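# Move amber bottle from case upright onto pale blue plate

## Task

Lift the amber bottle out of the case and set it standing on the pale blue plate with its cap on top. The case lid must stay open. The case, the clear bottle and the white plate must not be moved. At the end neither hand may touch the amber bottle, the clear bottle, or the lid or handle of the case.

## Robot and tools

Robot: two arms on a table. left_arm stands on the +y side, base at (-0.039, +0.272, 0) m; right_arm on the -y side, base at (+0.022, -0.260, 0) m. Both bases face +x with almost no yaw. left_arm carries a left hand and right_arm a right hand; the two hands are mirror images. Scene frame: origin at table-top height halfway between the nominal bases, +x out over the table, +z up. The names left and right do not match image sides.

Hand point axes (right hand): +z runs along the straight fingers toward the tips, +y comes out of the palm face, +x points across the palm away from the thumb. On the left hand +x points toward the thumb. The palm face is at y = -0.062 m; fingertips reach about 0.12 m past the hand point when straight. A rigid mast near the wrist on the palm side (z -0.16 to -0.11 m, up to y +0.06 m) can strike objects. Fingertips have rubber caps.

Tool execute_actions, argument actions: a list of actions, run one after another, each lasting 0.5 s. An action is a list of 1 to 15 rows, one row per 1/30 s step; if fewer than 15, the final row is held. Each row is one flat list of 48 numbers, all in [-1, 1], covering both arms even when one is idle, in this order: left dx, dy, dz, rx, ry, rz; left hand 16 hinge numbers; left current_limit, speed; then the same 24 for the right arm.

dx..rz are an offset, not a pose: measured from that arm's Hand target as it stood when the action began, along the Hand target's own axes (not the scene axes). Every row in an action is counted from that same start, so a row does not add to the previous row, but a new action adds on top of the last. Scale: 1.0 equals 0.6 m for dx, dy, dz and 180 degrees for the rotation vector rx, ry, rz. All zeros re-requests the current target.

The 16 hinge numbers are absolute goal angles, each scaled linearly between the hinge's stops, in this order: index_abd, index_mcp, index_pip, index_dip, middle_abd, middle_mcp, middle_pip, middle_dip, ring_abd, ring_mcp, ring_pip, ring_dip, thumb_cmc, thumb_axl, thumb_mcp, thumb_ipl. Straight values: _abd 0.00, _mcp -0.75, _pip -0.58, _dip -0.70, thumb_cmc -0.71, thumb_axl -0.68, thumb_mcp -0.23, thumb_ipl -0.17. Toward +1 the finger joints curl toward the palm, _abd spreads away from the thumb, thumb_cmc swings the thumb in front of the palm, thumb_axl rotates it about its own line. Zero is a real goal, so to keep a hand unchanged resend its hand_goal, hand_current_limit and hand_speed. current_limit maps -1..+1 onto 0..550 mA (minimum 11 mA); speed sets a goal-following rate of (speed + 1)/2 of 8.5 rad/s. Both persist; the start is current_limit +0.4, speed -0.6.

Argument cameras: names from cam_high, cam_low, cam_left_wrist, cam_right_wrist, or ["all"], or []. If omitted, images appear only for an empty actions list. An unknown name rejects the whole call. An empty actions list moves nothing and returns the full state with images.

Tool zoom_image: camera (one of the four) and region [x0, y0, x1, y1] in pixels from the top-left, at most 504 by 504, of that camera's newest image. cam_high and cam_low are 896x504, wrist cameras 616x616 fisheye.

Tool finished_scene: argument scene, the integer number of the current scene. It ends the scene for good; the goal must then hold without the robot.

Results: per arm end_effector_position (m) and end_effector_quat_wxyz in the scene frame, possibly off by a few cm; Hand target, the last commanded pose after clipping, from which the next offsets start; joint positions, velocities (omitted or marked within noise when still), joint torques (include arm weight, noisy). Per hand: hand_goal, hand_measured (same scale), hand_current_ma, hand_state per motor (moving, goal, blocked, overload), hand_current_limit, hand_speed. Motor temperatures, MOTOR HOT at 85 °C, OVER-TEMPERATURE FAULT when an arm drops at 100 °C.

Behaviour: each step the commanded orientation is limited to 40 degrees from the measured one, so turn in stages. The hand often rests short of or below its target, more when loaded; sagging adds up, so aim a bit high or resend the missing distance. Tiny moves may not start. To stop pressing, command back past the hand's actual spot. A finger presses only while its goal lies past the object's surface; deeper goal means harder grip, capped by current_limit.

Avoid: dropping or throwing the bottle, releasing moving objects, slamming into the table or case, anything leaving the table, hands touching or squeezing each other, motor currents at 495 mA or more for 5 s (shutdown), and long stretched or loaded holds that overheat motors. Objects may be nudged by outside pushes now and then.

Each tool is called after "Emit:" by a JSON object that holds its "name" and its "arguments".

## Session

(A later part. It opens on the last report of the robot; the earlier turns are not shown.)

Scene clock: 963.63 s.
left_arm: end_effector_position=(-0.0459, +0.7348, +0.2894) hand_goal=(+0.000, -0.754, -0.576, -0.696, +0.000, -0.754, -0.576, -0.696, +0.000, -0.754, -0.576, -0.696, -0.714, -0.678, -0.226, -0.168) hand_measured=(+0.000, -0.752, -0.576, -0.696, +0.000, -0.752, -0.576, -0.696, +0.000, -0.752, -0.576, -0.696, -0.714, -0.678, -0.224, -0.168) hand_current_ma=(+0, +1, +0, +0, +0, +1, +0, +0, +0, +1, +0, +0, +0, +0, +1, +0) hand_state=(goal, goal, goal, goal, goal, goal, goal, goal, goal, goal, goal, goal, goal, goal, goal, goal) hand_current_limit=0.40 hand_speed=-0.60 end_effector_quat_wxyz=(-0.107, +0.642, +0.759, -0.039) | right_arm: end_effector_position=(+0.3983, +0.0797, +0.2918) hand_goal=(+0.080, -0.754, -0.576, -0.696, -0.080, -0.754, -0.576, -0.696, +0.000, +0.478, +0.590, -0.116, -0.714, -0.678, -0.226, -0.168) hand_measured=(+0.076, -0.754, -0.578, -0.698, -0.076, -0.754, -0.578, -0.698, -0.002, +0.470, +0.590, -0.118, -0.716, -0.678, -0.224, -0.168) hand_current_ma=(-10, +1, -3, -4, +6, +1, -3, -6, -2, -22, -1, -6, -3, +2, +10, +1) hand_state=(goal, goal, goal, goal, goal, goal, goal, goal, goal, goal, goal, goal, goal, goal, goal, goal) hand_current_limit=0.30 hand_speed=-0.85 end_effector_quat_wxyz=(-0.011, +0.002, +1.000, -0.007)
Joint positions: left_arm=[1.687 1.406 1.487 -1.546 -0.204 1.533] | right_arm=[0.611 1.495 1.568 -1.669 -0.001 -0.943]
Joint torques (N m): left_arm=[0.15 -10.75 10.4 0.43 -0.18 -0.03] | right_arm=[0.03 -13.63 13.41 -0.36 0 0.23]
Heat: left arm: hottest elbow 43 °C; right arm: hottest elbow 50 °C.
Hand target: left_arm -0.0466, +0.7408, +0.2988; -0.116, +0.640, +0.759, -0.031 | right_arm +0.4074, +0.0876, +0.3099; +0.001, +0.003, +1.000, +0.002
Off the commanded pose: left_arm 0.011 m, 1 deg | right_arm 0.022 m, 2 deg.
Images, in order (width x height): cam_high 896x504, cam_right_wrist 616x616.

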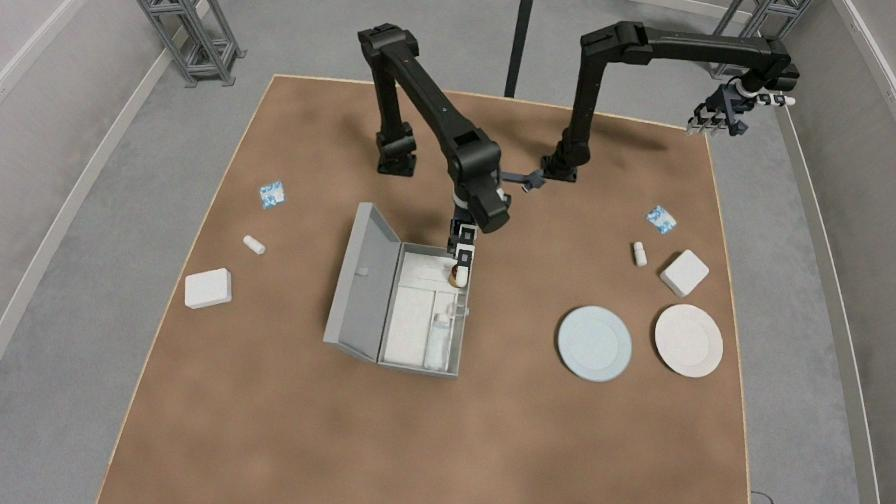

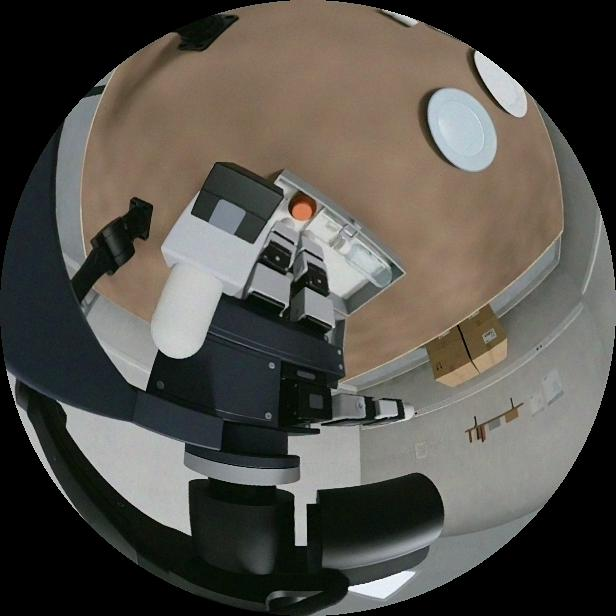

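Emit:
{"name": "execute_actions", "arguments": {"actions": [[[0,0,0,0,0,0,0,-0.754,-0.576,-0.696,0,-0.754,-0.576,-0.696,0,-0.754,-0.576,-0.696,-0.714,-0.678,-0.226,-0.168,0.4,-0.6,0.0,0,0,0,0,0,-0.15,-0.754,-0.576,-0.696,0.15,-0.754,-0.576,-0.696,0,0.479,0.591,-0.116,-0.714,-0.678,-0.226,-0.168,0.4,-0.6]],[[0,0,0,0,0,0,0,-0.754,-0.576,-0.696,0,-0.754,-0.576,-0.696,0,-0.754,-0.576,-0.696,-0.714,-0.678,-0.226,-0.168,0.4,-0.6,0.005,-0.0038,0.04,0,0,0,-0.15,-0.754,-0.576,-0.696,0.15,-0.754,-0.576,-0.696,0,0.479,0.591,-0.116,-0.714,-0.678,-0.226,-0.168,0.4,-0.7]],[[0,0,0,0,0,0,0,-0.754,-0.576,-0.696,0,-0.754,-0.576,-0.696,0,-0.754,-0.576,-0.696,-0.714,-0.678,-0.226,-0.168,0.4,-0.6,0.005,-0.0038,0.04,0,0,0,-0.15,-0.754,-0.576,-0.696,0.15,-0.754,-0.576,-0.696,0,0.479,0.591,-0.116,-0.714,-0.678,-0.226,-0.168,0.4,-0.7]],[[0,0,0,0,0,0,0,-0.754,-0.576,-0.696,0,-0.754,-0.576,-0.696,0,-0.754,-0.576,-0.696,-0.714,-0.678,-0.226,-0.168,0.4,-0.6,0,0,0.04,0,0,0,-0.15,-0.754,-0.576,-0.696,0.15,-0.754,-0.576,-0.696,0,0.479,0.591,-0.116,-0.714,-0.678,-0.226,-0.168,0.4,-0.7]]], "cameras": ["cam_right_wrist"]}}

Emit:
{"name": "zoom_image", "arguments": {"camera": "cam_right_wrist", "region": [240, 160, 360, 280]}}

Scene clock: 985.50 s.
left_arm: end_effector_position=(-0.0459, +0.7348, +0.2894) hand_goal=(+0.000, -0.754, -0.576, -0.696, +0.000, -0.754, -0.576, -0.696, +0.000, -0.754, -0.576, -0.696, -0.714, -0.678, -0.226, -0.168) hand_measured=(+0.000, -0.752, -0.576, -0.696, +0.000, -0.752, -0.576, -0.696, +0.000, -0.752, -0.576, -0.696, -0.714, -0.678, -0.224, -0.168) hand_current_ma=(+0, +1, +0, +0, +0, +1, +0, +0, +0, +1, +0, +0, +0, +0, +1, +0) hand_state=(goal, goal, goal, goal, goal, goal, goal, goal, goal, goal, goal, goal, goal, goal, goal, goal) hand_current_limit=0.40 hand_speed=-0.60 end_effector_quat_wxyz=(-0.107, +0.642, +0.759, -0.039) | right_arm: end_effector_position=(+0.4025, +0.0827, +0.2461) hand_goal=(-0.150, -0.754, -0.576, -0.696, +0.150, -0.754, -0.576, -0.696, +0.000, +0.478, +0.590, -0.116, -0.714, -0.678, -0.226, -0.168) hand_measured=(-0.146, -0.754, -0.578, -0.698, +0.146, -0.754, -0.578, -0.698, -0.002, +0.470, +0.590, -0.118, -0.716, -0.678, -0.224, -0.168) hand_current_ma=(+10, +1, -3, -4, -8, +1, -3, -6, -2, -22, -1, -6, -3, +2, +10, +1) hand_state=(goal, goal, goal, goal, goal, goal, goal, goal, goal, goal, goal, goal, goal, goal, goal, goal) hand_current_limit=0.40 hand_speed=-0.70 end_effector_quat_wxyz=(+0.004, +0.002, +1.000, +0.003)
Joint positions: left_arm=[1.687 1.406 1.487 -1.546 -0.204 1.533] | right_arm=[0.611 1.485 1.43 -1.507 -0.001 -0.943]
Joint torques (N m): left_arm=[0.15 -10.75 10.37 0.46 -0.18 -0.03] | right_arm=[0.03 -13.57 7.86 0.88 -0.02 0.22]
Heat: left arm: hottest elbow 43 °C; right arm: hottest elbow 48 °C.
Hand target: left_arm -0.0466, +0.7408, +0.2988; -0.116, +0.640, +0.759, -0.031 | right_arm +0.4016, +0.0833, +0.2380; +0.001, +0.003, +1.000, +0.002
Off the commanded pose: left_arm 0.011 m, 1 deg | right_arm 0.008 m, 0 deg.
Images, in order (width x height): cam_right_wrist 616x616.

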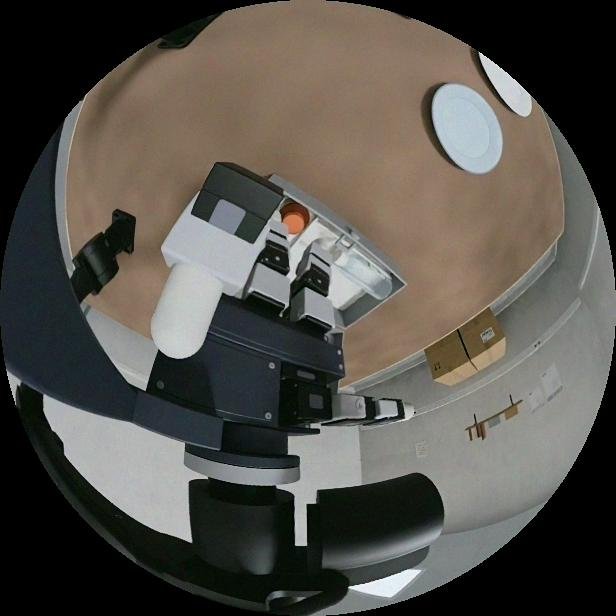

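Scaled by 4.200 from the camera's 616x616 image, which has a finer 880x880 frame.

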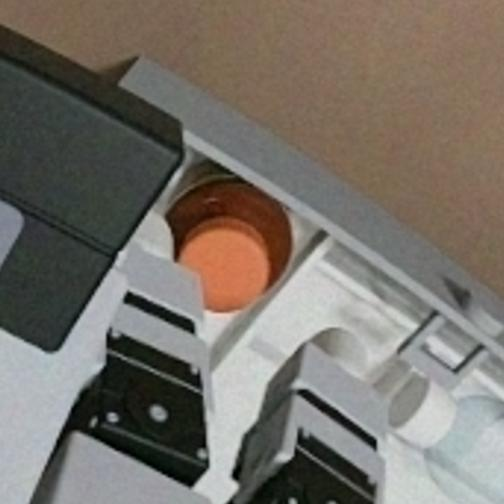

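Emit:
{"name": "execute_actions", "arguments": {"actions": [[[0,0,0,0,0,0,0,-0.754,-0.576,-0.696,0,-0.754,-0.576,-0.696,0,-0.754,-0.576,-0.696,-0.714,-0.678,-0.226,-0.168,0.4,-0.6,0.011,-0.0015,0.03,0,0,0,-0.15,-0.754,-0.576,-0.696,0.15,-0.754,-0.576,-0.696,0,0.479,0.591,-0.116,-0.714,-0.678,-0.226,-0.168,0.4,-0.7]],[[0,0,0,0,0,0,0,-0.754,-0.576,-0.696,0,-0.754,-0.576,-0.696,0,-0.754,-0.576,-0.696,-0.714,-0.678,-0.226,-0.168,0.4,-0.6,0,-0.0015,0.0417,0,0,0,-0.15,-0.754,-0.576,-0.696,0.15,-0.754,-0.576,-0.696,0,0.479,0.591,-0.116,-0.714,-0.678,-0.226,-0.168,0.4,-0.7]],[[0,0,0,0,0,0,0,-0.754,-0.576,-0.696,0,-0.754,-0.576,-0.696,0,-0.754,-0.576,-0.696,-0.714,-0.678,-0.226,-0.168,0.4,-0.6,-0.0083,0.0062,-0.0156,0,0,0,-0.15,-0.754,-0.576,-0.696,0.15,-0.754,-0.576,-0.696,0,0.479,0.591,-0.116,-0.714,-0.678,-0.226,-0.168,0.4,-0.7]],[[0,0,0,0,0,0,0,-0.754,-0.576,-0.696,0,-0.754,-0.576,-0.696,0,-0.754,-0.576,-0.696,-0.714,-0.678,-0.226,-0.168,0.4,-0.6,-0.0083,0.0062,-0.0156,0,0,0,-0.15,-0.754,-0.576,-0.696,0.15,-0.754,-0.576,-0.696,0,0.479,0.591,-0.116,-0.714,-0.678,-0.226,-0.168,0.4,-0.7]],[[0,0,0,0,0,0,0,-0.754,-0.576,-0.696,0,-0.754,-0.576,-0.696,0,-0.754,-0.576,-0.696,-0.714,-0.678,-0.226,-0.168,0.4,-0.6,-0.0083,0.0062,-0.0156,0,0,0,-0.15,-0.754,-0.576,-0.696,0.15,-0.754,-0.576,-0.696,0,0.479,0.591,-0.116,-0.714,-0.678,-0.226,-0.168,0.4,-0.7]]], "cameras": ["cam_right_wrist"]}}

Emit:
{"name": "zoom_image", "arguments": {"camera": "cam_right_wrist", "region": [240, 160, 360, 280]}}

Scene clock: 1002.47 s.
left_arm: end_effector_position=(-0.0459, +0.7348, +0.2894) hand_goal=(+0.000, -0.754, -0.576, -0.696, +0.000, -0.754, -0.576, -0.696, +0.000, -0.754, -0.576, -0.696, -0.714, -0.678, -0.226, -0.168) hand_measured=(+0.000, -0.752, -0.576, -0.696, +0.000, -0.752, -0.576, -0.696, +0.000, -0.752, -0.576, -0.696, -0.714, -0.678, -0.224, -0.168) hand_current_ma=(+0, +1, +0, +0, +0, +1, +0, +0, +0, +1, +0, +0, +0, +0, +1, +0) hand_state=(goal, goal, goal, goal, goal, goal, goal, goal, goal, goal, goal, goal, goal, goal, goal, goal) hand_current_limit=0.40 hand_speed=-0.60 end_effector_quat_wxyz=(-0.107, +0.642, +0.759, -0.039) | right_arm: end_effector_position=(+0.3986, +0.0799, +0.2107) hand_goal=(-0.150, -0.754, -0.576, -0.696, +0.150, -0.754, -0.576, -0.696, +0.000, +0.478, +0.590, -0.116, -0.714, -0.678, -0.226, -0.168) hand_measured=(-0.146, -0.754, -0.578, -0.698, +0.146, -0.754, -0.578, -0.698, -0.002, +0.470, +0.590, -0.118, -0.716, -0.678, -0.224, -0.168) hand_current_ma=(+7, +1, -3, -4, -8, +1, -3, -6, -2, -22, -1, -6, -3, +2, +10, +1) hand_state=(goal, goal, goal, goal, goal, goal, goal, goal, goal, goal, goal, goal, goal, goal, goal, goal) hand_current_limit=0.40 hand_speed=-0.70 end_effector_quat_wxyz=(-0.006, +0.002, +1.000, -0.004)
Joint positions: left_arm=[1.687 1.406 1.487 -1.546 -0.204 1.533] | right_arm=[0.611 1.496 1.354 -1.443 -0.001 -0.943]
Joint torques (N m): left_arm=[0.09 -10.7 10.39 0.44 -0.19 -0.03] | right_arm=[0.21 -12.4 13.26 -0.23 -0.02 0.28]
Heat: left arm: hottest elbow 43 °C; right arm: hottest elbow 47 °C.
Hand target: left_arm -0.0466, +0.7408, +0.2988; -0.116, +0.640, +0.759, -0.031 | right_arm +0.4100, +0.0927, +0.2231; +0.001, +0.003, +1.000, +0.002
Off the commanded pose: left_arm 0.011 m, 1 deg | right_arm 0.021 m, 1 deg.
Images, in order (width x height): cam_right_wrist 616x616.

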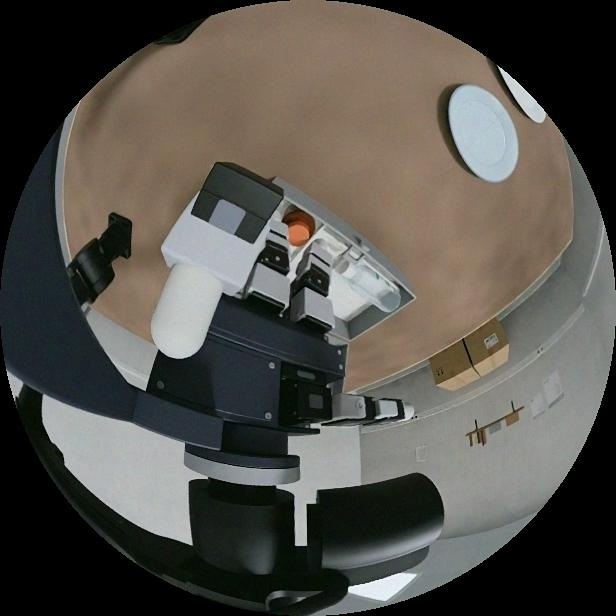

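Scaled by 4.200 from the camera's 616x616 image, which has a finer 880x880 frame.

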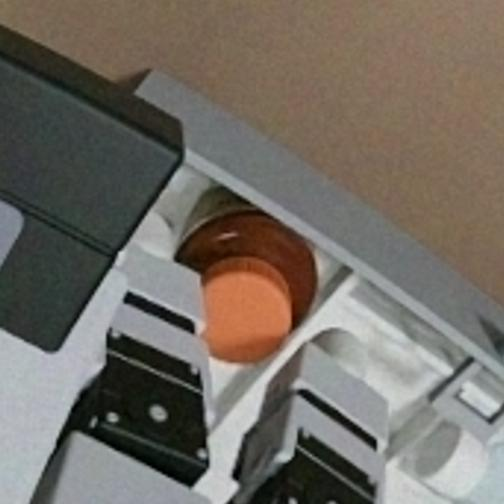

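Emit:
{"name": "execute_actions", "arguments": {"actions": [[[0,0,0,0,0,0,0,-0.754,-0.576,-0.696,0,-0.754,-0.576,-0.696,0,-0.754,-0.576,-0.696,-0.714,-0.678,-0.226,-0.168,0.4,-0.6,0,0,0,0,0,0,0.03,-0.754,-0.576,-0.696,-0.03,-0.754,-0.576,-0.696,0,0.479,0.591,-0.116,-0.714,-0.678,-0.226,-0.168,0.2,-0.85]],[[0,0,0,0,0,0,0,-0.754,-0.576,-0.696,0,-0.754,-0.576,-0.696,0,-0.754,-0.576,-0.696,-0.714,-0.678,-0.226,-0.168,0.4,-0.6,0,0,0,0,0,0,0.08,-0.754,-0.576,-0.696,-0.08,-0.754,-0.576,-0.696,0,0.479,0.591,-0.116,-0.714,-0.678,-0.226,-0.168,0.2,-0.85]]], "cameras": ["cam_right_wrist"]}}

Emit:
{"name": "zoom_image", "arguments": {"camera": "cam_right_wrist", "region": [240, 160, 360, 280]}}

Scene clock: 1007.67 s.
left_arm: end_effector_position=(-0.0459, +0.7348, +0.2894) hand_goal=(+0.000, -0.754, -0.576, -0.696, +0.000, -0.754, -0.576, -0.696, +0.000, -0.754, -0.576, -0.696, -0.714, -0.678, -0.226, -0.168) hand_measured=(+0.000, -0.752, -0.576, -0.696, +0.000, -0.752, -0.576, -0.696, +0.000, -0.752, -0.576, -0.696, -0.714, -0.678, -0.224, -0.168) hand_current_ma=(+0, +1, +0, +0, +0, +1, +0, +0, +0, +1, +0, +0, +0, +0, +1, +0) hand_state=(goal, goal, goal, goal, goal, goal, goal, goal, goal, goal, goal, goal, goal, goal, goal, goal) hand_current_limit=0.40 hand_speed=-0.60 end_effector_quat_wxyz=(-0.107, +0.642, +0.759, -0.039) | right_arm: end_effector_position=(+0.3986, +0.0799, +0.2105) hand_goal=(+0.080, -0.754, -0.576, -0.696, -0.080, -0.754, -0.576, -0.696, +0.000, +0.478, +0.590, -0.116, -0.714, -0.678, -0.226, -0.168) hand_measured=(-0.032, -0.752, -0.576, -0.698, +0.014, -0.754, -0.578, -0.698, -0.002, +0.470, +0.590, -0.118, -0.716, -0.678, -0.224, -0.168) hand_current_ma=(-330, +6, +0, -3, +328, +1, -3, -6, -2, -22, -1, -6, -3, +2, +10, +1) hand_state=(blocked, goal, goal, goal, blocked, goal, goal, goal, goal, goal, goal, goal, goal, goal, goal, goal) hand_current_limit=0.20 hand_speed=-0.85 end_effector_quat_wxyz=(-0.006, +0.002, +1.000, -0.004)
Joint positions: left_arm=[1.687 1.406 1.487 -1.546 -0.204 1.533] | right_arm=[0.611 1.497 1.354 -1.443 -0.001 -0.943]
Joint torques (N m): left_arm=[0.09 -10.7 10.4 0.43 -0.18 -0.03] | right_arm=[0.21 -12.51 13.44 -0.23 0 0.29]
Heat: left arm: hottest elbow 43 °C; right arm: hottest elbow 47 °C.
Hand target: left_arm -0.0466, +0.7408, +0.2988; -0.116, +0.640, +0.759, -0.031 | right_arm +0.4100, +0.0927, +0.2231; +0.001, +0.003, +1.000, +0.002
Off the commanded pose: left_arm 0.011 m, 1 deg | right_arm 0.021 m, 1 deg.
Images, in order (width x height): cam_right_wrist 616x616.

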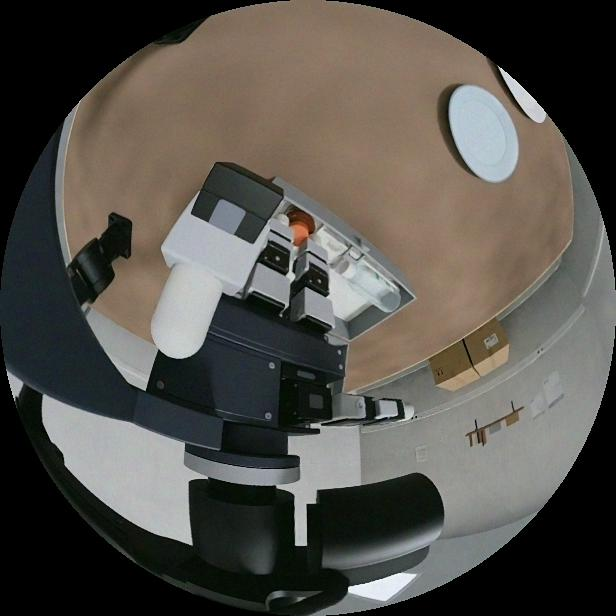

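Scaled by 4.200 from the camera's 616x616 image, which has a finer 880x880 frame.

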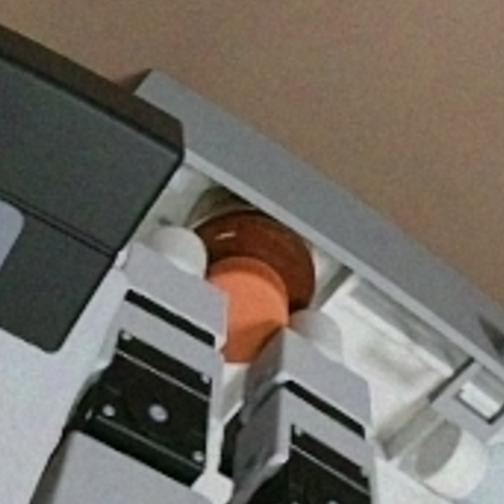

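Emit:
{"name": "execute_actions", "arguments": {"actions": [[[0,0,0,0,0,0,0,-0.754,-0.576,-0.696,0,-0.754,-0.576,-0.696,0,-0.754,-0.576,-0.696,-0.714,-0.678,-0.226,-0.168,0.4,-0.6,0,0,0,0,0,0,-0.15,-0.754,-0.576,-0.696,0.15,-0.754,-0.576,-0.696,0,0.479,0.591,-0.116,-0.714,-0.678,-0.226,-0.168,0.4,-0.7]],[[0,0,0,0,0,0,0,-0.754,-0.576,-0.696,0,-0.754,-0.576,-0.696,0,-0.754,-0.576,-0.696,-0.714,-0.678,-0.226,-0.168,0.4,-0.6,0,0,-0.03,0,0,0,-0.15,-0.754,-0.576,-0.696,0.15,-0.754,-0.576,-0.696,0,0.479,0.591,-0.116,-0.714,-0.678,-0.226,-0.168,0.4,-0.7]],[[0,0,0,0,0,0,0,-0.754,-0.576,-0.696,0,-0.754,-0.576,-0.696,0,-0.754,-0.576,-0.696,-0.714,-0.678,-0.226,-0.168,0.4,-0.6,0,0,-0.04,0,0,0,-0.15,-0.754,-0.576,-0.696,0.15,-0.754,-0.576,-0.696,0,0.479,0.591,-0.116,-0.714,-0.678,-0.226,-0.168,0.4,-0.7]],[[0,0,0,0,0,0,0,-0.754,-0.576,-0.696,0,-0.754,-0.576,-0.696,0,-0.754,-0.576,-0.696,-0.714,-0.678,-0.226,-0.168,0.4,-0.6,0,-0.03,-0.03,0,0,0,-0.15,-0.754,-0.576,-0.696,0.15,-0.754,-0.576,-0.696,0,0.479,0.591,-0.116,-0.714,-0.678,-0.226,-0.168,0.4,-0.5]],[[0,0,0,0,0,0,0,-0.754,-0.576,-0.696,0,-0.754,-0.576,-0.696,0,-0.754,-0.576,-0.696,-0.714,-0.678,-0.226,-0.168,0.4,-0.6,0,-0.035,0,0,0,0,-0.6,-0.754,0.3,-0.696,0.6,-0.754,0.3,-0.696,0,0.479,0.591,-0.116,-0.714,-0.678,-0.226,-0.168,0.4,-0.5]],[[0,0,0,0,0,0,0,-0.754,-0.576,-0.696,0,-0.754,-0.576,-0.696,0,-0.754,-0.576,-0.696,-0.714,-0.678,-0.226,-0.168,0.4,-0.6,0,-0.035,0,0,0,0,-0.6,-0.754,0.737,-0.696,0.6,-0.754,0.737,-0.696,0,0.479,0.591,-0.116,-0.714,-0.678,-0.226,-0.168,0.4,-0.5]]], "cameras": ["cam_right_wrist","cam_high"]}}

Emit:
{"name": "zoom_image", "arguments": {"camera": "cam_right_wrist", "region": [200, 120, 400, 320]}}

Scene clock: 1064.00 s.
left_arm: end_effector_position=(-0.0459, +0.7348, +0.2894) hand_goal=(+0.000, -0.754, -0.576, -0.696, +0.000, -0.754, -0.576, -0.696, +0.000, -0.754, -0.576, -0.696, -0.714, -0.678, -0.226, -0.168) hand_measured=(+0.000, -0.752, -0.576, -0.696, +0.000, -0.752, -0.576, -0.696, +0.000, -0.752, -0.576, -0.696, -0.714, -0.678, -0.224, -0.168) hand_current_ma=(+0, +1, +0, +0, +0, +1, +0, +0, +0, +1, +0, +0, +0, +0, +1, +0) hand_state=(goal, goal, goal, goal, goal, goal, goal, goal, goal, goal, goal, goal, goal, goal, goal, goal) hand_current_limit=0.40 hand_speed=-0.60 end_effector_quat_wxyz=(-0.107, +0.642, +0.759, -0.039) | right_arm: end_effector_position=(+0.4116, +0.0361, +0.2815) hand_goal=(-0.600, -0.754, +0.736, -0.696, +0.600, -0.754, +0.736, -0.696, +0.000, +0.478, +0.590, -0.116, -0.714, -0.678, -0.226, -0.168) hand_measured=(-0.594, -0.754, +0.730, -0.698, +0.594, -0.754, +0.728, -0.698, -0.002, +0.470, +0.590, -0.118, -0.716, -0.678, -0.224, -0.168) hand_current_ma=(+14, +2, -18, -3, -12, +1, -22, -6, -2, -22, -1, -6, -3, +2, +10, +1) hand_state=(goal, goal, goal, goal, goal, goal, goal, goal, goal, goal, goal, goal, goal, goal, goal, goal) hand_current_limit=0.40 hand_speed=-0.50 end_effector_quat_wxyz=(+0.004, +0.006, +1.000, +0.003)
Joint positions: left_arm=[1.687 1.406 1.487 -1.546 -0.204 1.533] | right_arm=[0.51 1.436 1.472 -1.596 -0.001 -1.035]
Joint torques (N m): left_arm=[0.21 -10.75 10.4 0.44 -0.19 -0.03] | right_arm=[-0.79 -13.98 9.24 -0.08 -0.06 0.08]
Heat: left arm: hottest elbow 44 °C; right arm: hottest elbow 48 °C.
Hand target: left_arm -0.0466, +0.7408, +0.2988; -0.116, +0.640, +0.759, -0.031 | right_arm +0.4096, +0.0325, +0.2830; +0.001, +0.003, +1.000, +0.002
Off the commanded pose: left_arm 0.011 m, 1 deg | right_arm 0.004 m, 1 deg.
Images, in order (width x height): cam_high 896x504, cam_right_wrist 616x616.

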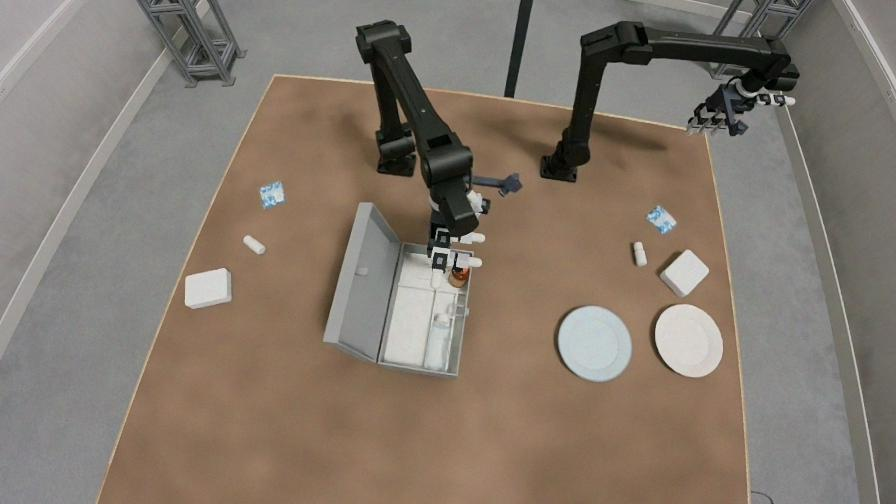

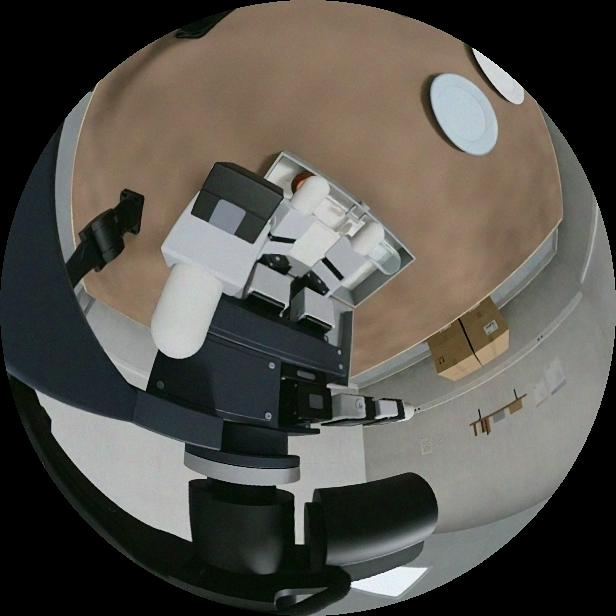

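Scaled by 2.520 from the camera's 616x616 image, which has a finer 880x880 frame.

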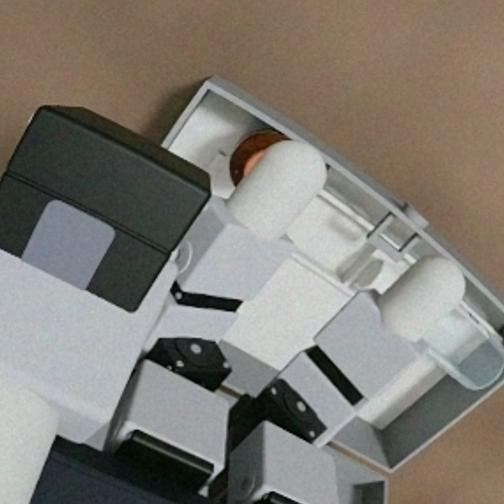

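Emit:
{"name": "zoom_image", "arguments": {"camera": "cam_high", "region": [400, 220, 500, 320]}}

Scaled by 5.040 from the camera's 896x504 image, which has a finer 1280x720 frame.

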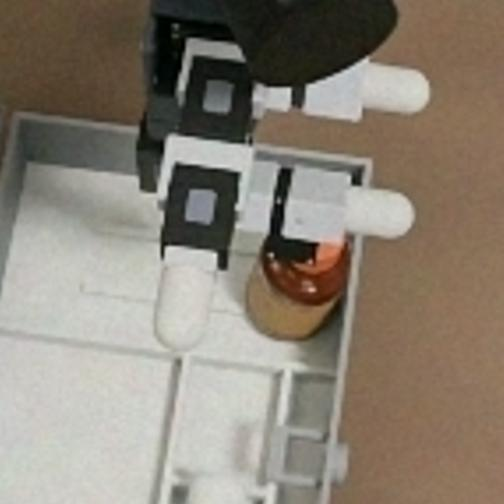

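Emit:
{"name": "execute_actions", "arguments": {"actions": [[[0,0,0,0,0,0,0,-0.754,-0.576,-0.696,0,-0.754,-0.576,-0.696,0,-0.754,-0.576,-0.696,-0.714,-0.678,-0.226,-0.168,0.4,-0.6,0.0088,-0.0138,0.035,0,0,0,-0.9,-0.754,0.737,-0.696,0.9,-0.754,0.737,-0.696,0,0.479,0.591,-0.116,-0.714,-0.678,-0.226,-0.168,0.4,-0.5]],[[0,0,0,0,0,0,0,-0.754,-0.576,-0.696,0,-0.754,-0.576,-0.696,0,-0.754,-0.576,-0.696,-0.714,-0.678,-0.226,-0.168,0.4,-0.6,0.0088,-0.0138,0.035,0,0,0,-0.9,-0.754,0.737,-0.696,0.9,-0.754,0.737,-0.696,0,0.479,0.591,-0.116,-0.714,-0.678,-0.226,-0.168,0.4,-0.5]],[[0,0,0,0,0,0,0,-0.754,-0.576,-0.696,0,-0.754,-0.576,-0.696,0,-0.754,-0.576,-0.696,-0.714,-0.678,-0.226,-0.168,0.4,-0.6,0,0,0.035,0,0,0,-0.9,-0.754,0.737,-0.696,0.9,-0.754,0.737,-0.696,0,0.479,0.591,-0.116,-0.714,-0.678,-0.226,-0.168,0.4,-0.5]],[[0,0,0,0,0,0,0,-0.754,-0.576,-0.696,0,-0.754,-0.576,-0.696,0,-0.754,-0.576,-0.696,-0.714,-0.678,-0.226,-0.168,0.4,-0.6,0,0,0.035,0,0,0,-0.9,-0.754,0.737,-0.696,0.9,-0.754,0.737,-0.696,0,0.479,0.591,-0.116,-0.714,-0.678,-0.226,-0.168,0.4,-0.5]],[[0,0,0,0,0,0,0,-0.754,-0.576,-0.696,0,-0.754,-0.576,-0.696,0,-0.754,-0.576,-0.696,-0.714,-0.678,-0.226,-0.168,0.4,-0.6,0,0,0.035,0,0,0,-0.9,-0.754,0.737,-0.696,0.9,-0.754,0.737,-0.696,0,0.479,0.591,-0.116,-0.714,-0.678,-0.226,-0.168,0.4,-0.5]]], "cameras": ["cam_right_wrist","cam_high"]}}

Emit:
{"name": "zoom_image", "arguments": {"camera": "cam_right_wrist", "region": [240, 140, 390, 290]}}

Emit:
{"name": "zoom_image", "arguments": {"camera": "cam_high", "region": [400, 220, 500, 320]}}

Scene clock: 1088.23 s.
left_arm: end_effector_position=(-0.0459, +0.7348, +0.2894) hand_goal=(+0.000, -0.754, -0.576, -0.696, +0.000, -0.754, -0.576, -0.696, +0.000, -0.754, -0.576, -0.696, -0.714, -0.678, -0.226, -0.168) hand_measured=(+0.000, -0.752, -0.576, -0.696, +0.000, -0.752, -0.576, -0.696, +0.000, -0.752, -0.576, -0.696, -0.714, -0.678, -0.224, -0.168) hand_current_ma=(+0, +1, +0, +0, +0, +1, +0, +0, +0, +1, +0, +0, +0, +0, +1, +0) hand_state=(goal, goal, goal, goal, goal, goal, goal, goal, goal, goal, goal, goal, goal, goal, goal, goal) hand_current_limit=0.40 hand_speed=-0.60 end_effector_quat_wxyz=(-0.107, +0.642, +0.759, -0.039) | right_arm: end_effector_position=(+0.3977, +0.0199, +0.1929) hand_goal=(-0.900, -0.754, +0.736, -0.696, +0.900, -0.754, +0.736, -0.696, +0.000, +0.478, +0.590, -0.116, -0.714, -0.678, -0.226, -0.168) hand_measured=(-0.894, -0.754, +0.730, -0.698, +0.894, -0.754, +0.730, -0.698, -0.002, +0.470, +0.590, -0.118, -0.716, -0.678, -0.224, -0.168) hand_current_ma=(+16, +2, -14, -3, -13, +1, -17, -6, -2, -22, -1, -6, -3, +2, +10, +1) hand_state=(goal, goal, goal, goal, goal, goal, goal, goal, goal, goal, goal, goal, goal, goal, goal, goal) hand_current_limit=0.40 hand_speed=-0.50 end_effector_quat_wxyz=(+0.011, +0.004, +1.000, +0.006)
Joint positions: left_arm=[1.687 1.406 1.487 -1.546 -0.204 1.533] | right_arm=[0.492 1.395 1.193 -1.344 -0.001 -1.058]
Joint torques (N m): left_arm=[0.09 -10.7 10.4 0.43 -0.18 -0.04] | right_arm=[-1.26 -11.28 7.76 0.91 -0.08 0.07]
Heat: left arm: hottest elbow 44 °C; right arm: hottest elbow 46 °C.
Hand target: left_arm -0.0466, +0.7408, +0.2988; -0.116, +0.640, +0.759, -0.031 | right_arm +0.3991, +0.0163, +0.1779; +0.001, +0.003, +1.000, +0.002
Off the commanded pose: left_arm 0.011 m, 1 deg | right_arm 0.015 m, 1 deg.
Images, in order (width x height): cam_high 896x504, cam_right_wrist 616x616.

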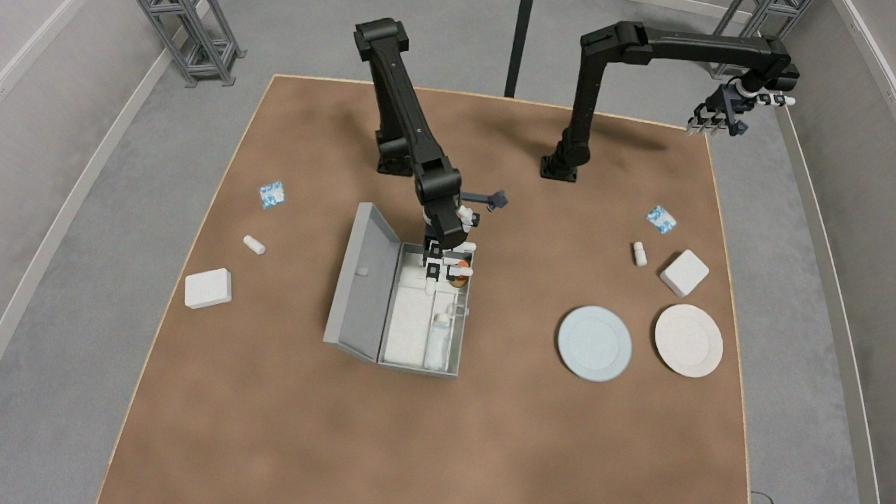

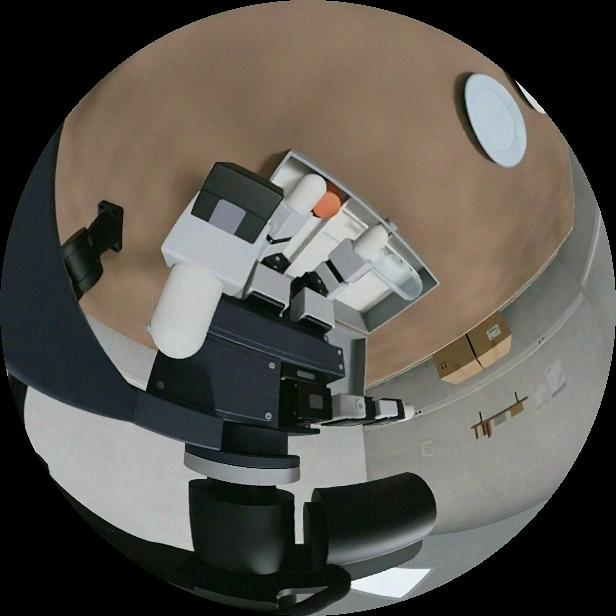

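Scaled by 3.360 from the camera's 616x616 image, which has a finer 880x880 frame.

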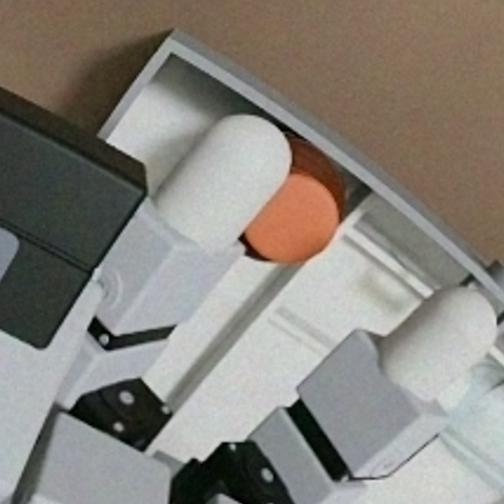

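Scaled by 5.040 from the camera's 896x504 image, which has a finer 1280x720 frame.

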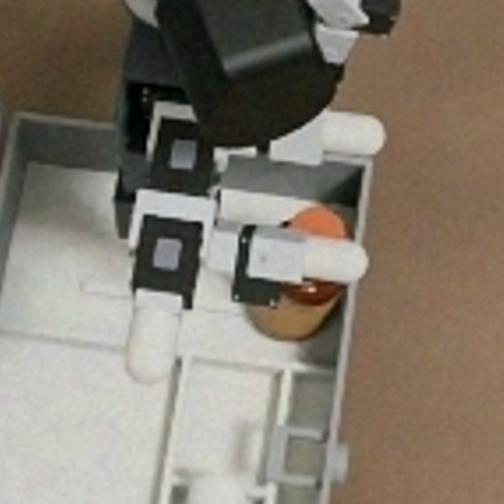

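Emit:
{"name": "execute_actions", "arguments": {"actions": [[[0,0,0,0,0,0,0,-0.754,-0.576,-0.696,0,-0.754,-0.576,-0.696,0,-0.754,-0.576,-0.696,-0.714,-0.678,-0.226,-0.168,0.4,-0.6,-0.0015,-0.0063,0.02,0,0,0,-0.9,-0.754,0.737,-0.696,0.9,-0.754,0.737,-0.696,0,0.479,0.591,-0.116,-0.714,-0.678,-0.226,-0.168,0.4,-0.5]],[[0,0,0,0,0,0,0,-0.754,-0.576,-0.696,0,-0.754,-0.576,-0.696,0,-0.754,-0.576,-0.696,-0.714,-0.678,-0.226,-0.168,0.4,-0.6,0,0,0.025,0,0,0,-0.9,-0.754,0.737,-0.696,0.9,-0.754,0.737,-0.696,0,0.479,0.591,-0.116,-0.714,-0.678,-0.226,-0.168,0.4,-0.5]]], "cameras": ["cam_right_wrist","cam_high"]}}

Emit:
{"name": "zoom_image", "arguments": {"camera": "cam_right_wrist", "region": [240, 140, 390, 290]}}

Emit:
{"name": "zoom_image", "arguments": {"camera": "cam_high", "region": [400, 220, 500, 320]}}

Scene clock: 1124.23 s.
left_arm: end_effector_position=(-0.0459, +0.7348, +0.2894) hand_goal=(+0.000, -0.754, -0.576, -0.696, +0.000, -0.754, -0.576, -0.696, +0.000, -0.754, -0.576, -0.696, -0.714, -0.678, -0.226, -0.168) hand_measured=(+0.000, -0.752, -0.576, -0.696, +0.000, -0.752, -0.576, -0.696, +0.000, -0.752, -0.576, -0.696, -0.714, -0.678, -0.224, -0.168) hand_current_ma=(+0, +1, +0, +0, +0, +1, +0, +0, +0, +1, +0, +0, +0, +0, +1, +0) hand_state=(goal, goal, goal, goal, goal, goal, goal, goal, goal, goal, goal, goal, goal, goal, goal, goal) hand_current_limit=0.40 hand_speed=-0.60 end_effector_quat_wxyz=(-0.107, +0.642, +0.759, -0.039) | right_arm: end_effector_position=(+0.3992, +0.0169, +0.1661) hand_goal=(-0.900, -0.754, +0.736, -0.696, +0.900, -0.754, +0.736, -0.696, +0.000, +0.478, +0.590, -0.116, -0.714, -0.678, -0.226, -0.168) hand_measured=(-0.894, -0.754, +0.730, -0.698, +0.894, -0.754, +0.730, -0.698, -0.002, +0.470, +0.590, -0.118, -0.716, -0.678, -0.224, -0.168) hand_current_ma=(+16, +2, -14, -3, -13, +1, -17, -6, -2, -22, -1, -6, -3, +2, +10, +1) hand_state=(goal, goal, goal, goal, goal, goal, goal, goal, goal, goal, goal, goal, goal, goal, goal, goal) hand_current_limit=0.40 hand_speed=-0.50 end_effector_quat_wxyz=(+0.011, +0.004, +1.000, +0.006)
Joint positions: left_arm=[1.687 1.406 1.487 -1.546 -0.204 1.533] | right_arm=[0.483 1.411 1.137 -1.271 -0.001 -1.067]
Joint torques (N m): left_arm=[0.15 -10.7 10.37 0.43 -0.18 -0.03] | right_arm=[-0.91 -11.28 7.71 1.02 -0.08 0.09]
Heat: left arm: hottest elbow 44 °C; right arm: hottest elbow 44 °C.
Hand target: left_arm -0.0466, +0.7408, +0.2988; -0.116, +0.640, +0.759, -0.031 | right_arm +0.4001, +0.0126, +0.1508; +0.001, +0.003, +1.000, +0.002
Off the commanded pose: left_arm 0.011 m, 1 deg | right_arm 0.016 m, 1 deg.
Images, in order (width x height): cam_high 896x504, cam_right_wrist 616x616.

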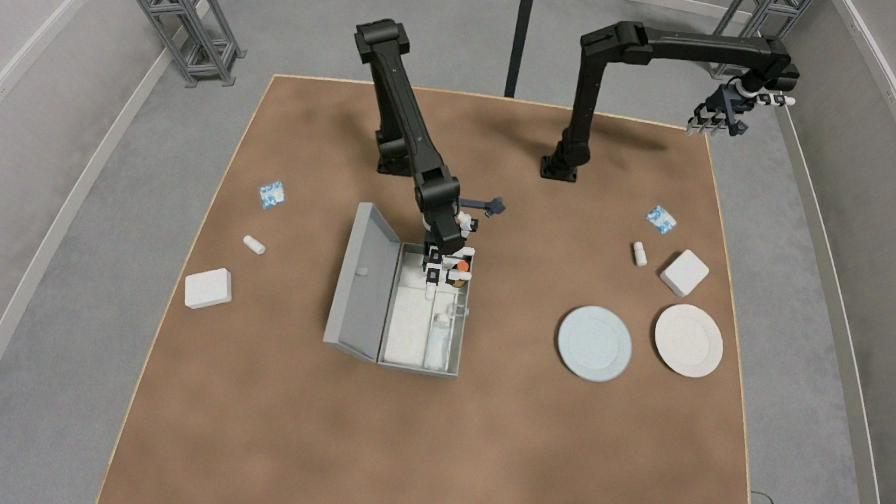

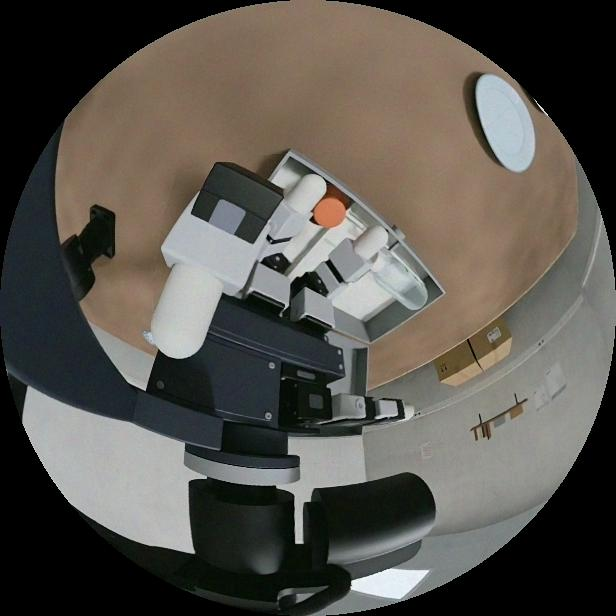

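Scaled by 3.360 from the camera's 616x616 image, which has a finer 880x880 frame.

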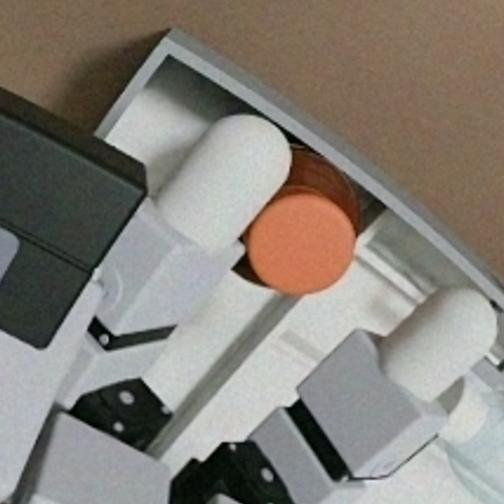

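Scaled by 5.040 from the camera's 896x504 image, which has a finer 1280x720 frame.

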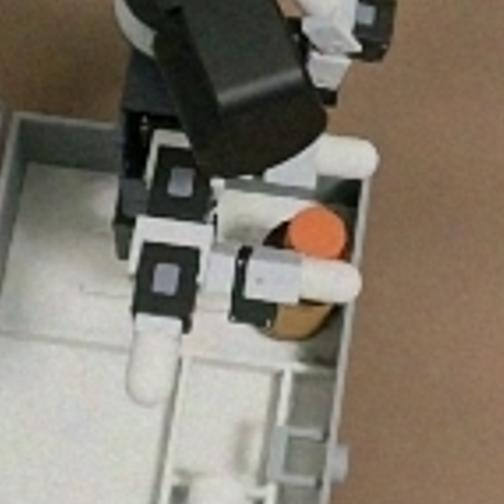

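Emit:
{"name": "execute_actions", "arguments": {"actions": [[[0,0,0,0,0,0,0,-0.754,-0.576,-0.696,0,-0.754,-0.576,-0.696,0,-0.754,-0.576,-0.696,-0.714,-0.678,-0.226,-0.168,0.4,-0.6,0.0035,-0.0067,0.023,0,0,0,-0.9,-0.754,0.737,-0.696,0.9,-0.754,0.737,-0.696,0,0.479,0.591,-0.116,-0.714,-0.678,-0.226,-0.168,0.4,-0.5]],[[0,0,0,0,0,0,0,-0.754,-0.576,-0.696,0,-0.754,-0.576,-0.696,0,-0.754,-0.576,-0.696,-0.714,-0.678,-0.226,-0.168,0.4,-0.6,0,0,0.023,0,0,0,-0.9,-0.754,0.737,-0.696,0.9,-0.754,0.737,-0.696,0,0.479,0.591,-0.116,-0.714,-0.678,-0.226,-0.168,0.4,-0.5]]], "cameras": ["cam_right_wrist","cam_high"]}}

Emit:
{"name": "zoom_image", "arguments": {"camera": "cam_right_wrist", "region": [240, 140, 390, 290]}}

Emit:
{"name": "zoom_image", "arguments": {"camera": "cam_high", "region": [400, 220, 500, 320]}}

Scene clock: 1138.37 s.
left_arm: end_effector_position=(-0.0459, +0.7348, +0.2894) hand_goal=(+0.000, -0.754, -0.576, -0.696, +0.000, -0.754, -0.576, -0.696, +0.000, -0.754, -0.576, -0.696, -0.714, -0.678, -0.226, -0.168) hand_measured=(+0.000, -0.752, -0.576, -0.696, +0.000, -0.752, -0.576, -0.696, +0.000, -0.752, -0.576, -0.696, -0.714, -0.678, -0.224, -0.168) hand_current_ma=(+0, +1, +0, +0, +0, +1, +0, +0, +0, +1, +0, +0, +0, +0, +1, +0) hand_state=(goal, goal, goal, goal, goal, goal, goal, goal, goal, goal, goal, goal, goal, goal, goal, goal) hand_current_limit=0.40 hand_speed=-0.60 end_effector_quat_wxyz=(-0.107, +0.642, +0.759, -0.039) | right_arm: end_effector_position=(+0.3981, +0.0135, +0.1384) hand_goal=(-0.900, -0.754, +0.736, -0.696, +0.900, -0.754, +0.736, -0.696, +0.000, +0.478, +0.590, -0.116, -0.714, -0.678, -0.226, -0.168) hand_measured=(-0.894, -0.754, +0.730, -0.698, +0.894, -0.754, +0.730, -0.698, -0.002, +0.470, +0.590, -0.118, -0.716, -0.678, -0.224, -0.168) hand_current_ma=(+16, +2, -14, -3, -13, +1, -17, -6, -2, -22, -1, -6, -3, +2, +10, +1) hand_state=(goal, goal, goal, goal, goal, goal, goal, goal, goal, goal, goal, goal, goal, goal, goal, goal) hand_current_limit=0.40 hand_speed=-0.50 end_effector_quat_wxyz=(+0.011, +0.004, +1.000, +0.006)
Joint positions: left_arm=[1.687 1.406 1.487 -1.546 -0.204 1.533] | right_arm=[0.477 1.427 1.078 -1.195 -0.001 -1.073]
Joint torques (N m): left_arm=[0.03 -10.7 10.37 0.44 -0.18 -0.03] | right_arm=[-1.26 -10.81 7.46 1.11 -0.1 0.08]
Heat: left arm: hottest elbow 44 °C; right arm: hottest elbow 43 °C.
Hand target: left_arm -0.0466, +0.7408, +0.2988; -0.116, +0.640, +0.759, -0.031 | right_arm +0.3980, +0.0087, +0.1232; +0.001, +0.003, +1.000, +0.002
Off the commanded pose: left_arm 0.011 m, 1 deg | right_arm 0.016 m, 1 deg.
Images, in order (width x height): cam_high 896x504, cam_right_wrist 616x616.

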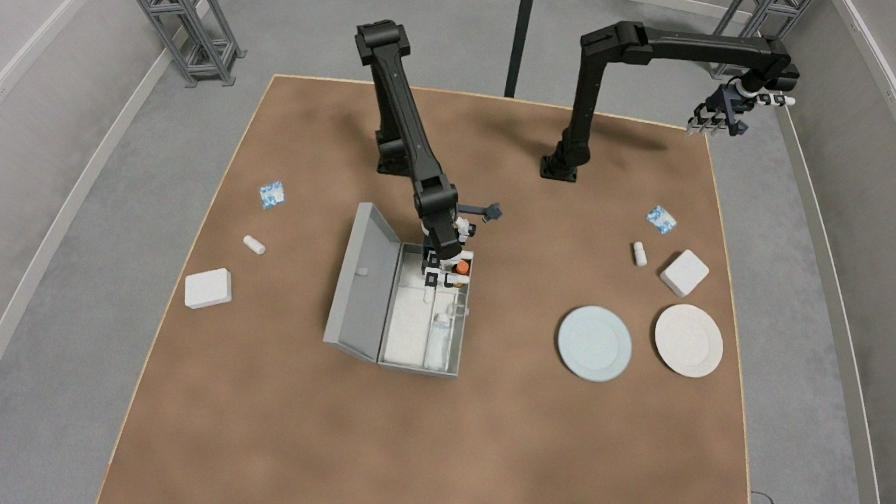

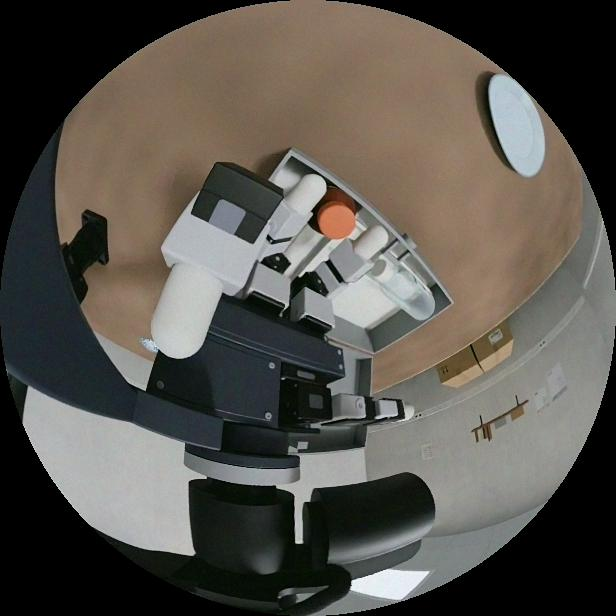

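Scaled by 3.360 from the camera's 616x616 image, which has a finer 880x880 frame.

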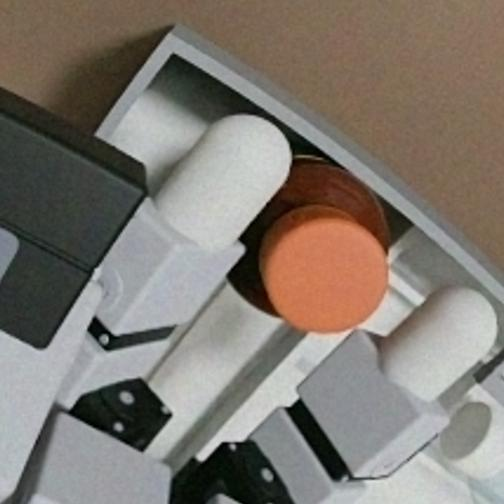

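Scaled by 5.040 from the camera's 896x504 image, which has a finer 1280x720 frame.

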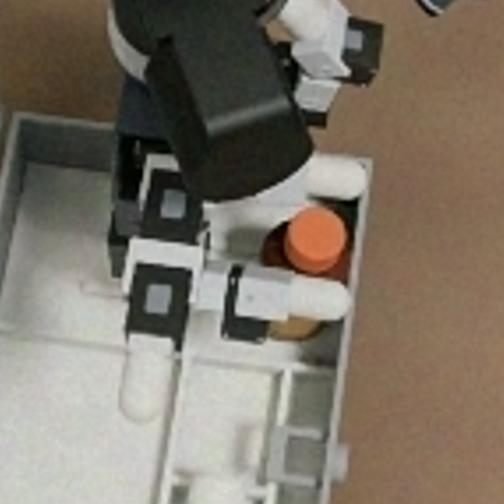

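Emit:
{"name": "execute_actions", "arguments": {"actions": [[[0,0,0,0,0,0,0,-0.754,-0.576,-0.696,0,-0.754,-0.576,-0.696,0,-0.754,-0.576,-0.696,-0.714,-0.678,-0.226,-0.168,0.4,-0.6,0,0,0,0,0,0,-0.3,-0.754,0.737,-0.696,0.3,-0.754,0.737,-0.696,0,0.479,0.591,-0.116,-0.714,-0.678,-0.226,-0.168,0.0,-0.7]],[[0,0,0,0,0,0,0,-0.754,-0.576,-0.696,0,-0.754,-0.576,-0.696,0,-0.754,-0.576,-0.696,-0.714,-0.678,-0.226,-0.168,0.4,-0.6,0,0,0,0,0,0,0,-0.754,0.737,-0.696,0,-0.754,0.737,-0.696,0,0.479,0.591,-0.116,-0.714,-0.678,-0.226,-0.168,0.0,-0.8]]], "cameras": ["cam_right_wrist","cam_high"]}}

Emit:
{"name": "zoom_image", "arguments": {"camera": "cam_right_wrist", "region": [240, 140, 390, 290]}}

Scene clock: 1150.03 s.
left_arm: end_effector_position=(-0.0459, +0.7348, +0.2894) hand_goal=(+0.000, -0.754, -0.576, -0.696, +0.000, -0.754, -0.576, -0.696, +0.000, -0.754, -0.576, -0.696, -0.714, -0.678, -0.226, -0.168) hand_measured=(+0.000, -0.752, -0.576, -0.696, +0.000, -0.752, -0.576, -0.696, +0.000, -0.752, -0.576, -0.696, -0.714, -0.678, -0.224, -0.168) hand_current_ma=(+0, +1, +0, +0, +0, +1, +0, +0, +0, +1, +0, +0, +0, +0, +1, +0) hand_state=(goal, goal, goal, goal, goal, goal, goal, goal, goal, goal, goal, goal, goal, goal, goal, goal) hand_current_limit=0.40 hand_speed=-0.60 end_effector_quat_wxyz=(-0.107, +0.642, +0.759, -0.039) | right_arm: end_effector_position=(+0.4001, +0.0105, +0.1381) hand_goal=(+0.000, -0.754, +0.736, -0.696, +0.000, -0.754, +0.736, -0.696, +0.000, +0.478, +0.590, -0.116, -0.714, -0.678, -0.226, -0.168) hand_measured=(-0.136, -0.762, +0.726, -0.698, +0.124, -0.764, +0.726, -0.698, -0.002, +0.470, +0.590, -0.118, -0.716, -0.678, -0.224, -0.168) hand_current_ma=(-275, -21, -32, -3, +275, -30, -31, -6, -2, -22, -1, -6, -3, +2, +10, +1) hand_state=(blocked, goal, goal, goal, blocked, goal, goal, goal, goal, goal, goal, goal, goal, goal, goal, goal) hand_current_limit=0.00 hand_speed=-0.80 end_effector_quat_wxyz=(+0.012, +0.006, +1.000, +0.005)
Joint positions: left_arm=[1.687 1.406 1.487 -1.546 -0.204 1.533] | right_arm=[0.471 1.427 1.078 -1.195 0.004 -1.074]
Joint torques (N m): left_arm=[0.15 -10.7 10.37 0.44 -0.19 -0.03] | right_arm=[-0.56 -11.28 7.46 1.07 -0.23 0.08]
Heat: left arm: hottest elbow 44 °C; right arm: hottest elbow 43 °C.
Hand target: left_arm -0.0466, +0.7408, +0.2988; -0.116, +0.640, +0.759, -0.031 | right_arm +0.3980, +0.0086, +0.1232; +0.001, +0.003, +1.000, +0.002
Off the commanded pose: left_arm 0.011 m, 1 deg | right_arm 0.015 m, 1 deg.
Images, in order (width x height): cam_high 896x504, cam_right_wrist 616x616.

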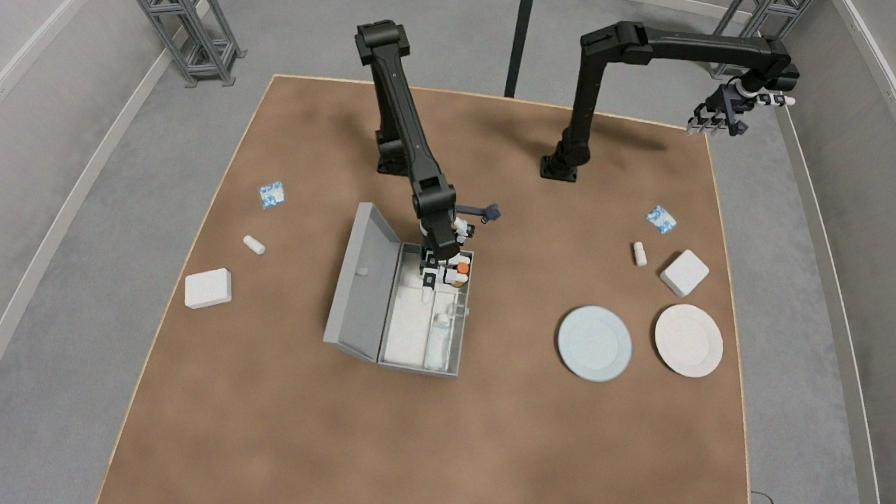

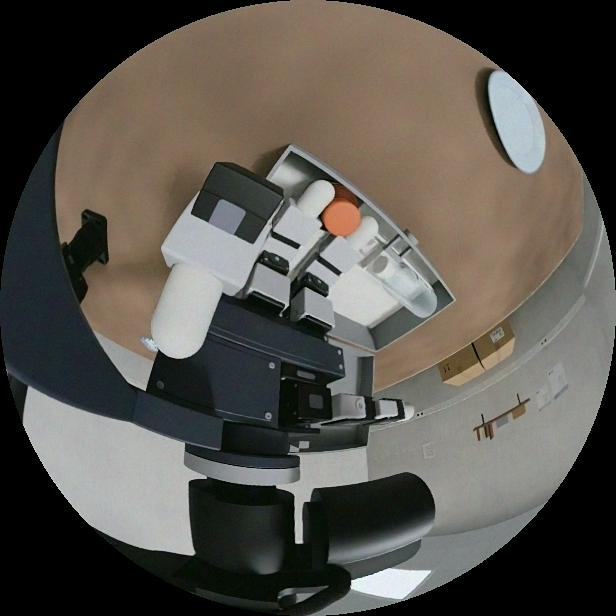

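Scaled by 3.360 from the camera's 616x616 image, which has a finer 880x880 frame.

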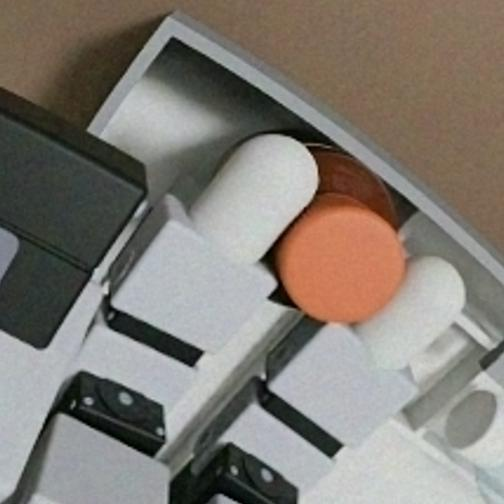

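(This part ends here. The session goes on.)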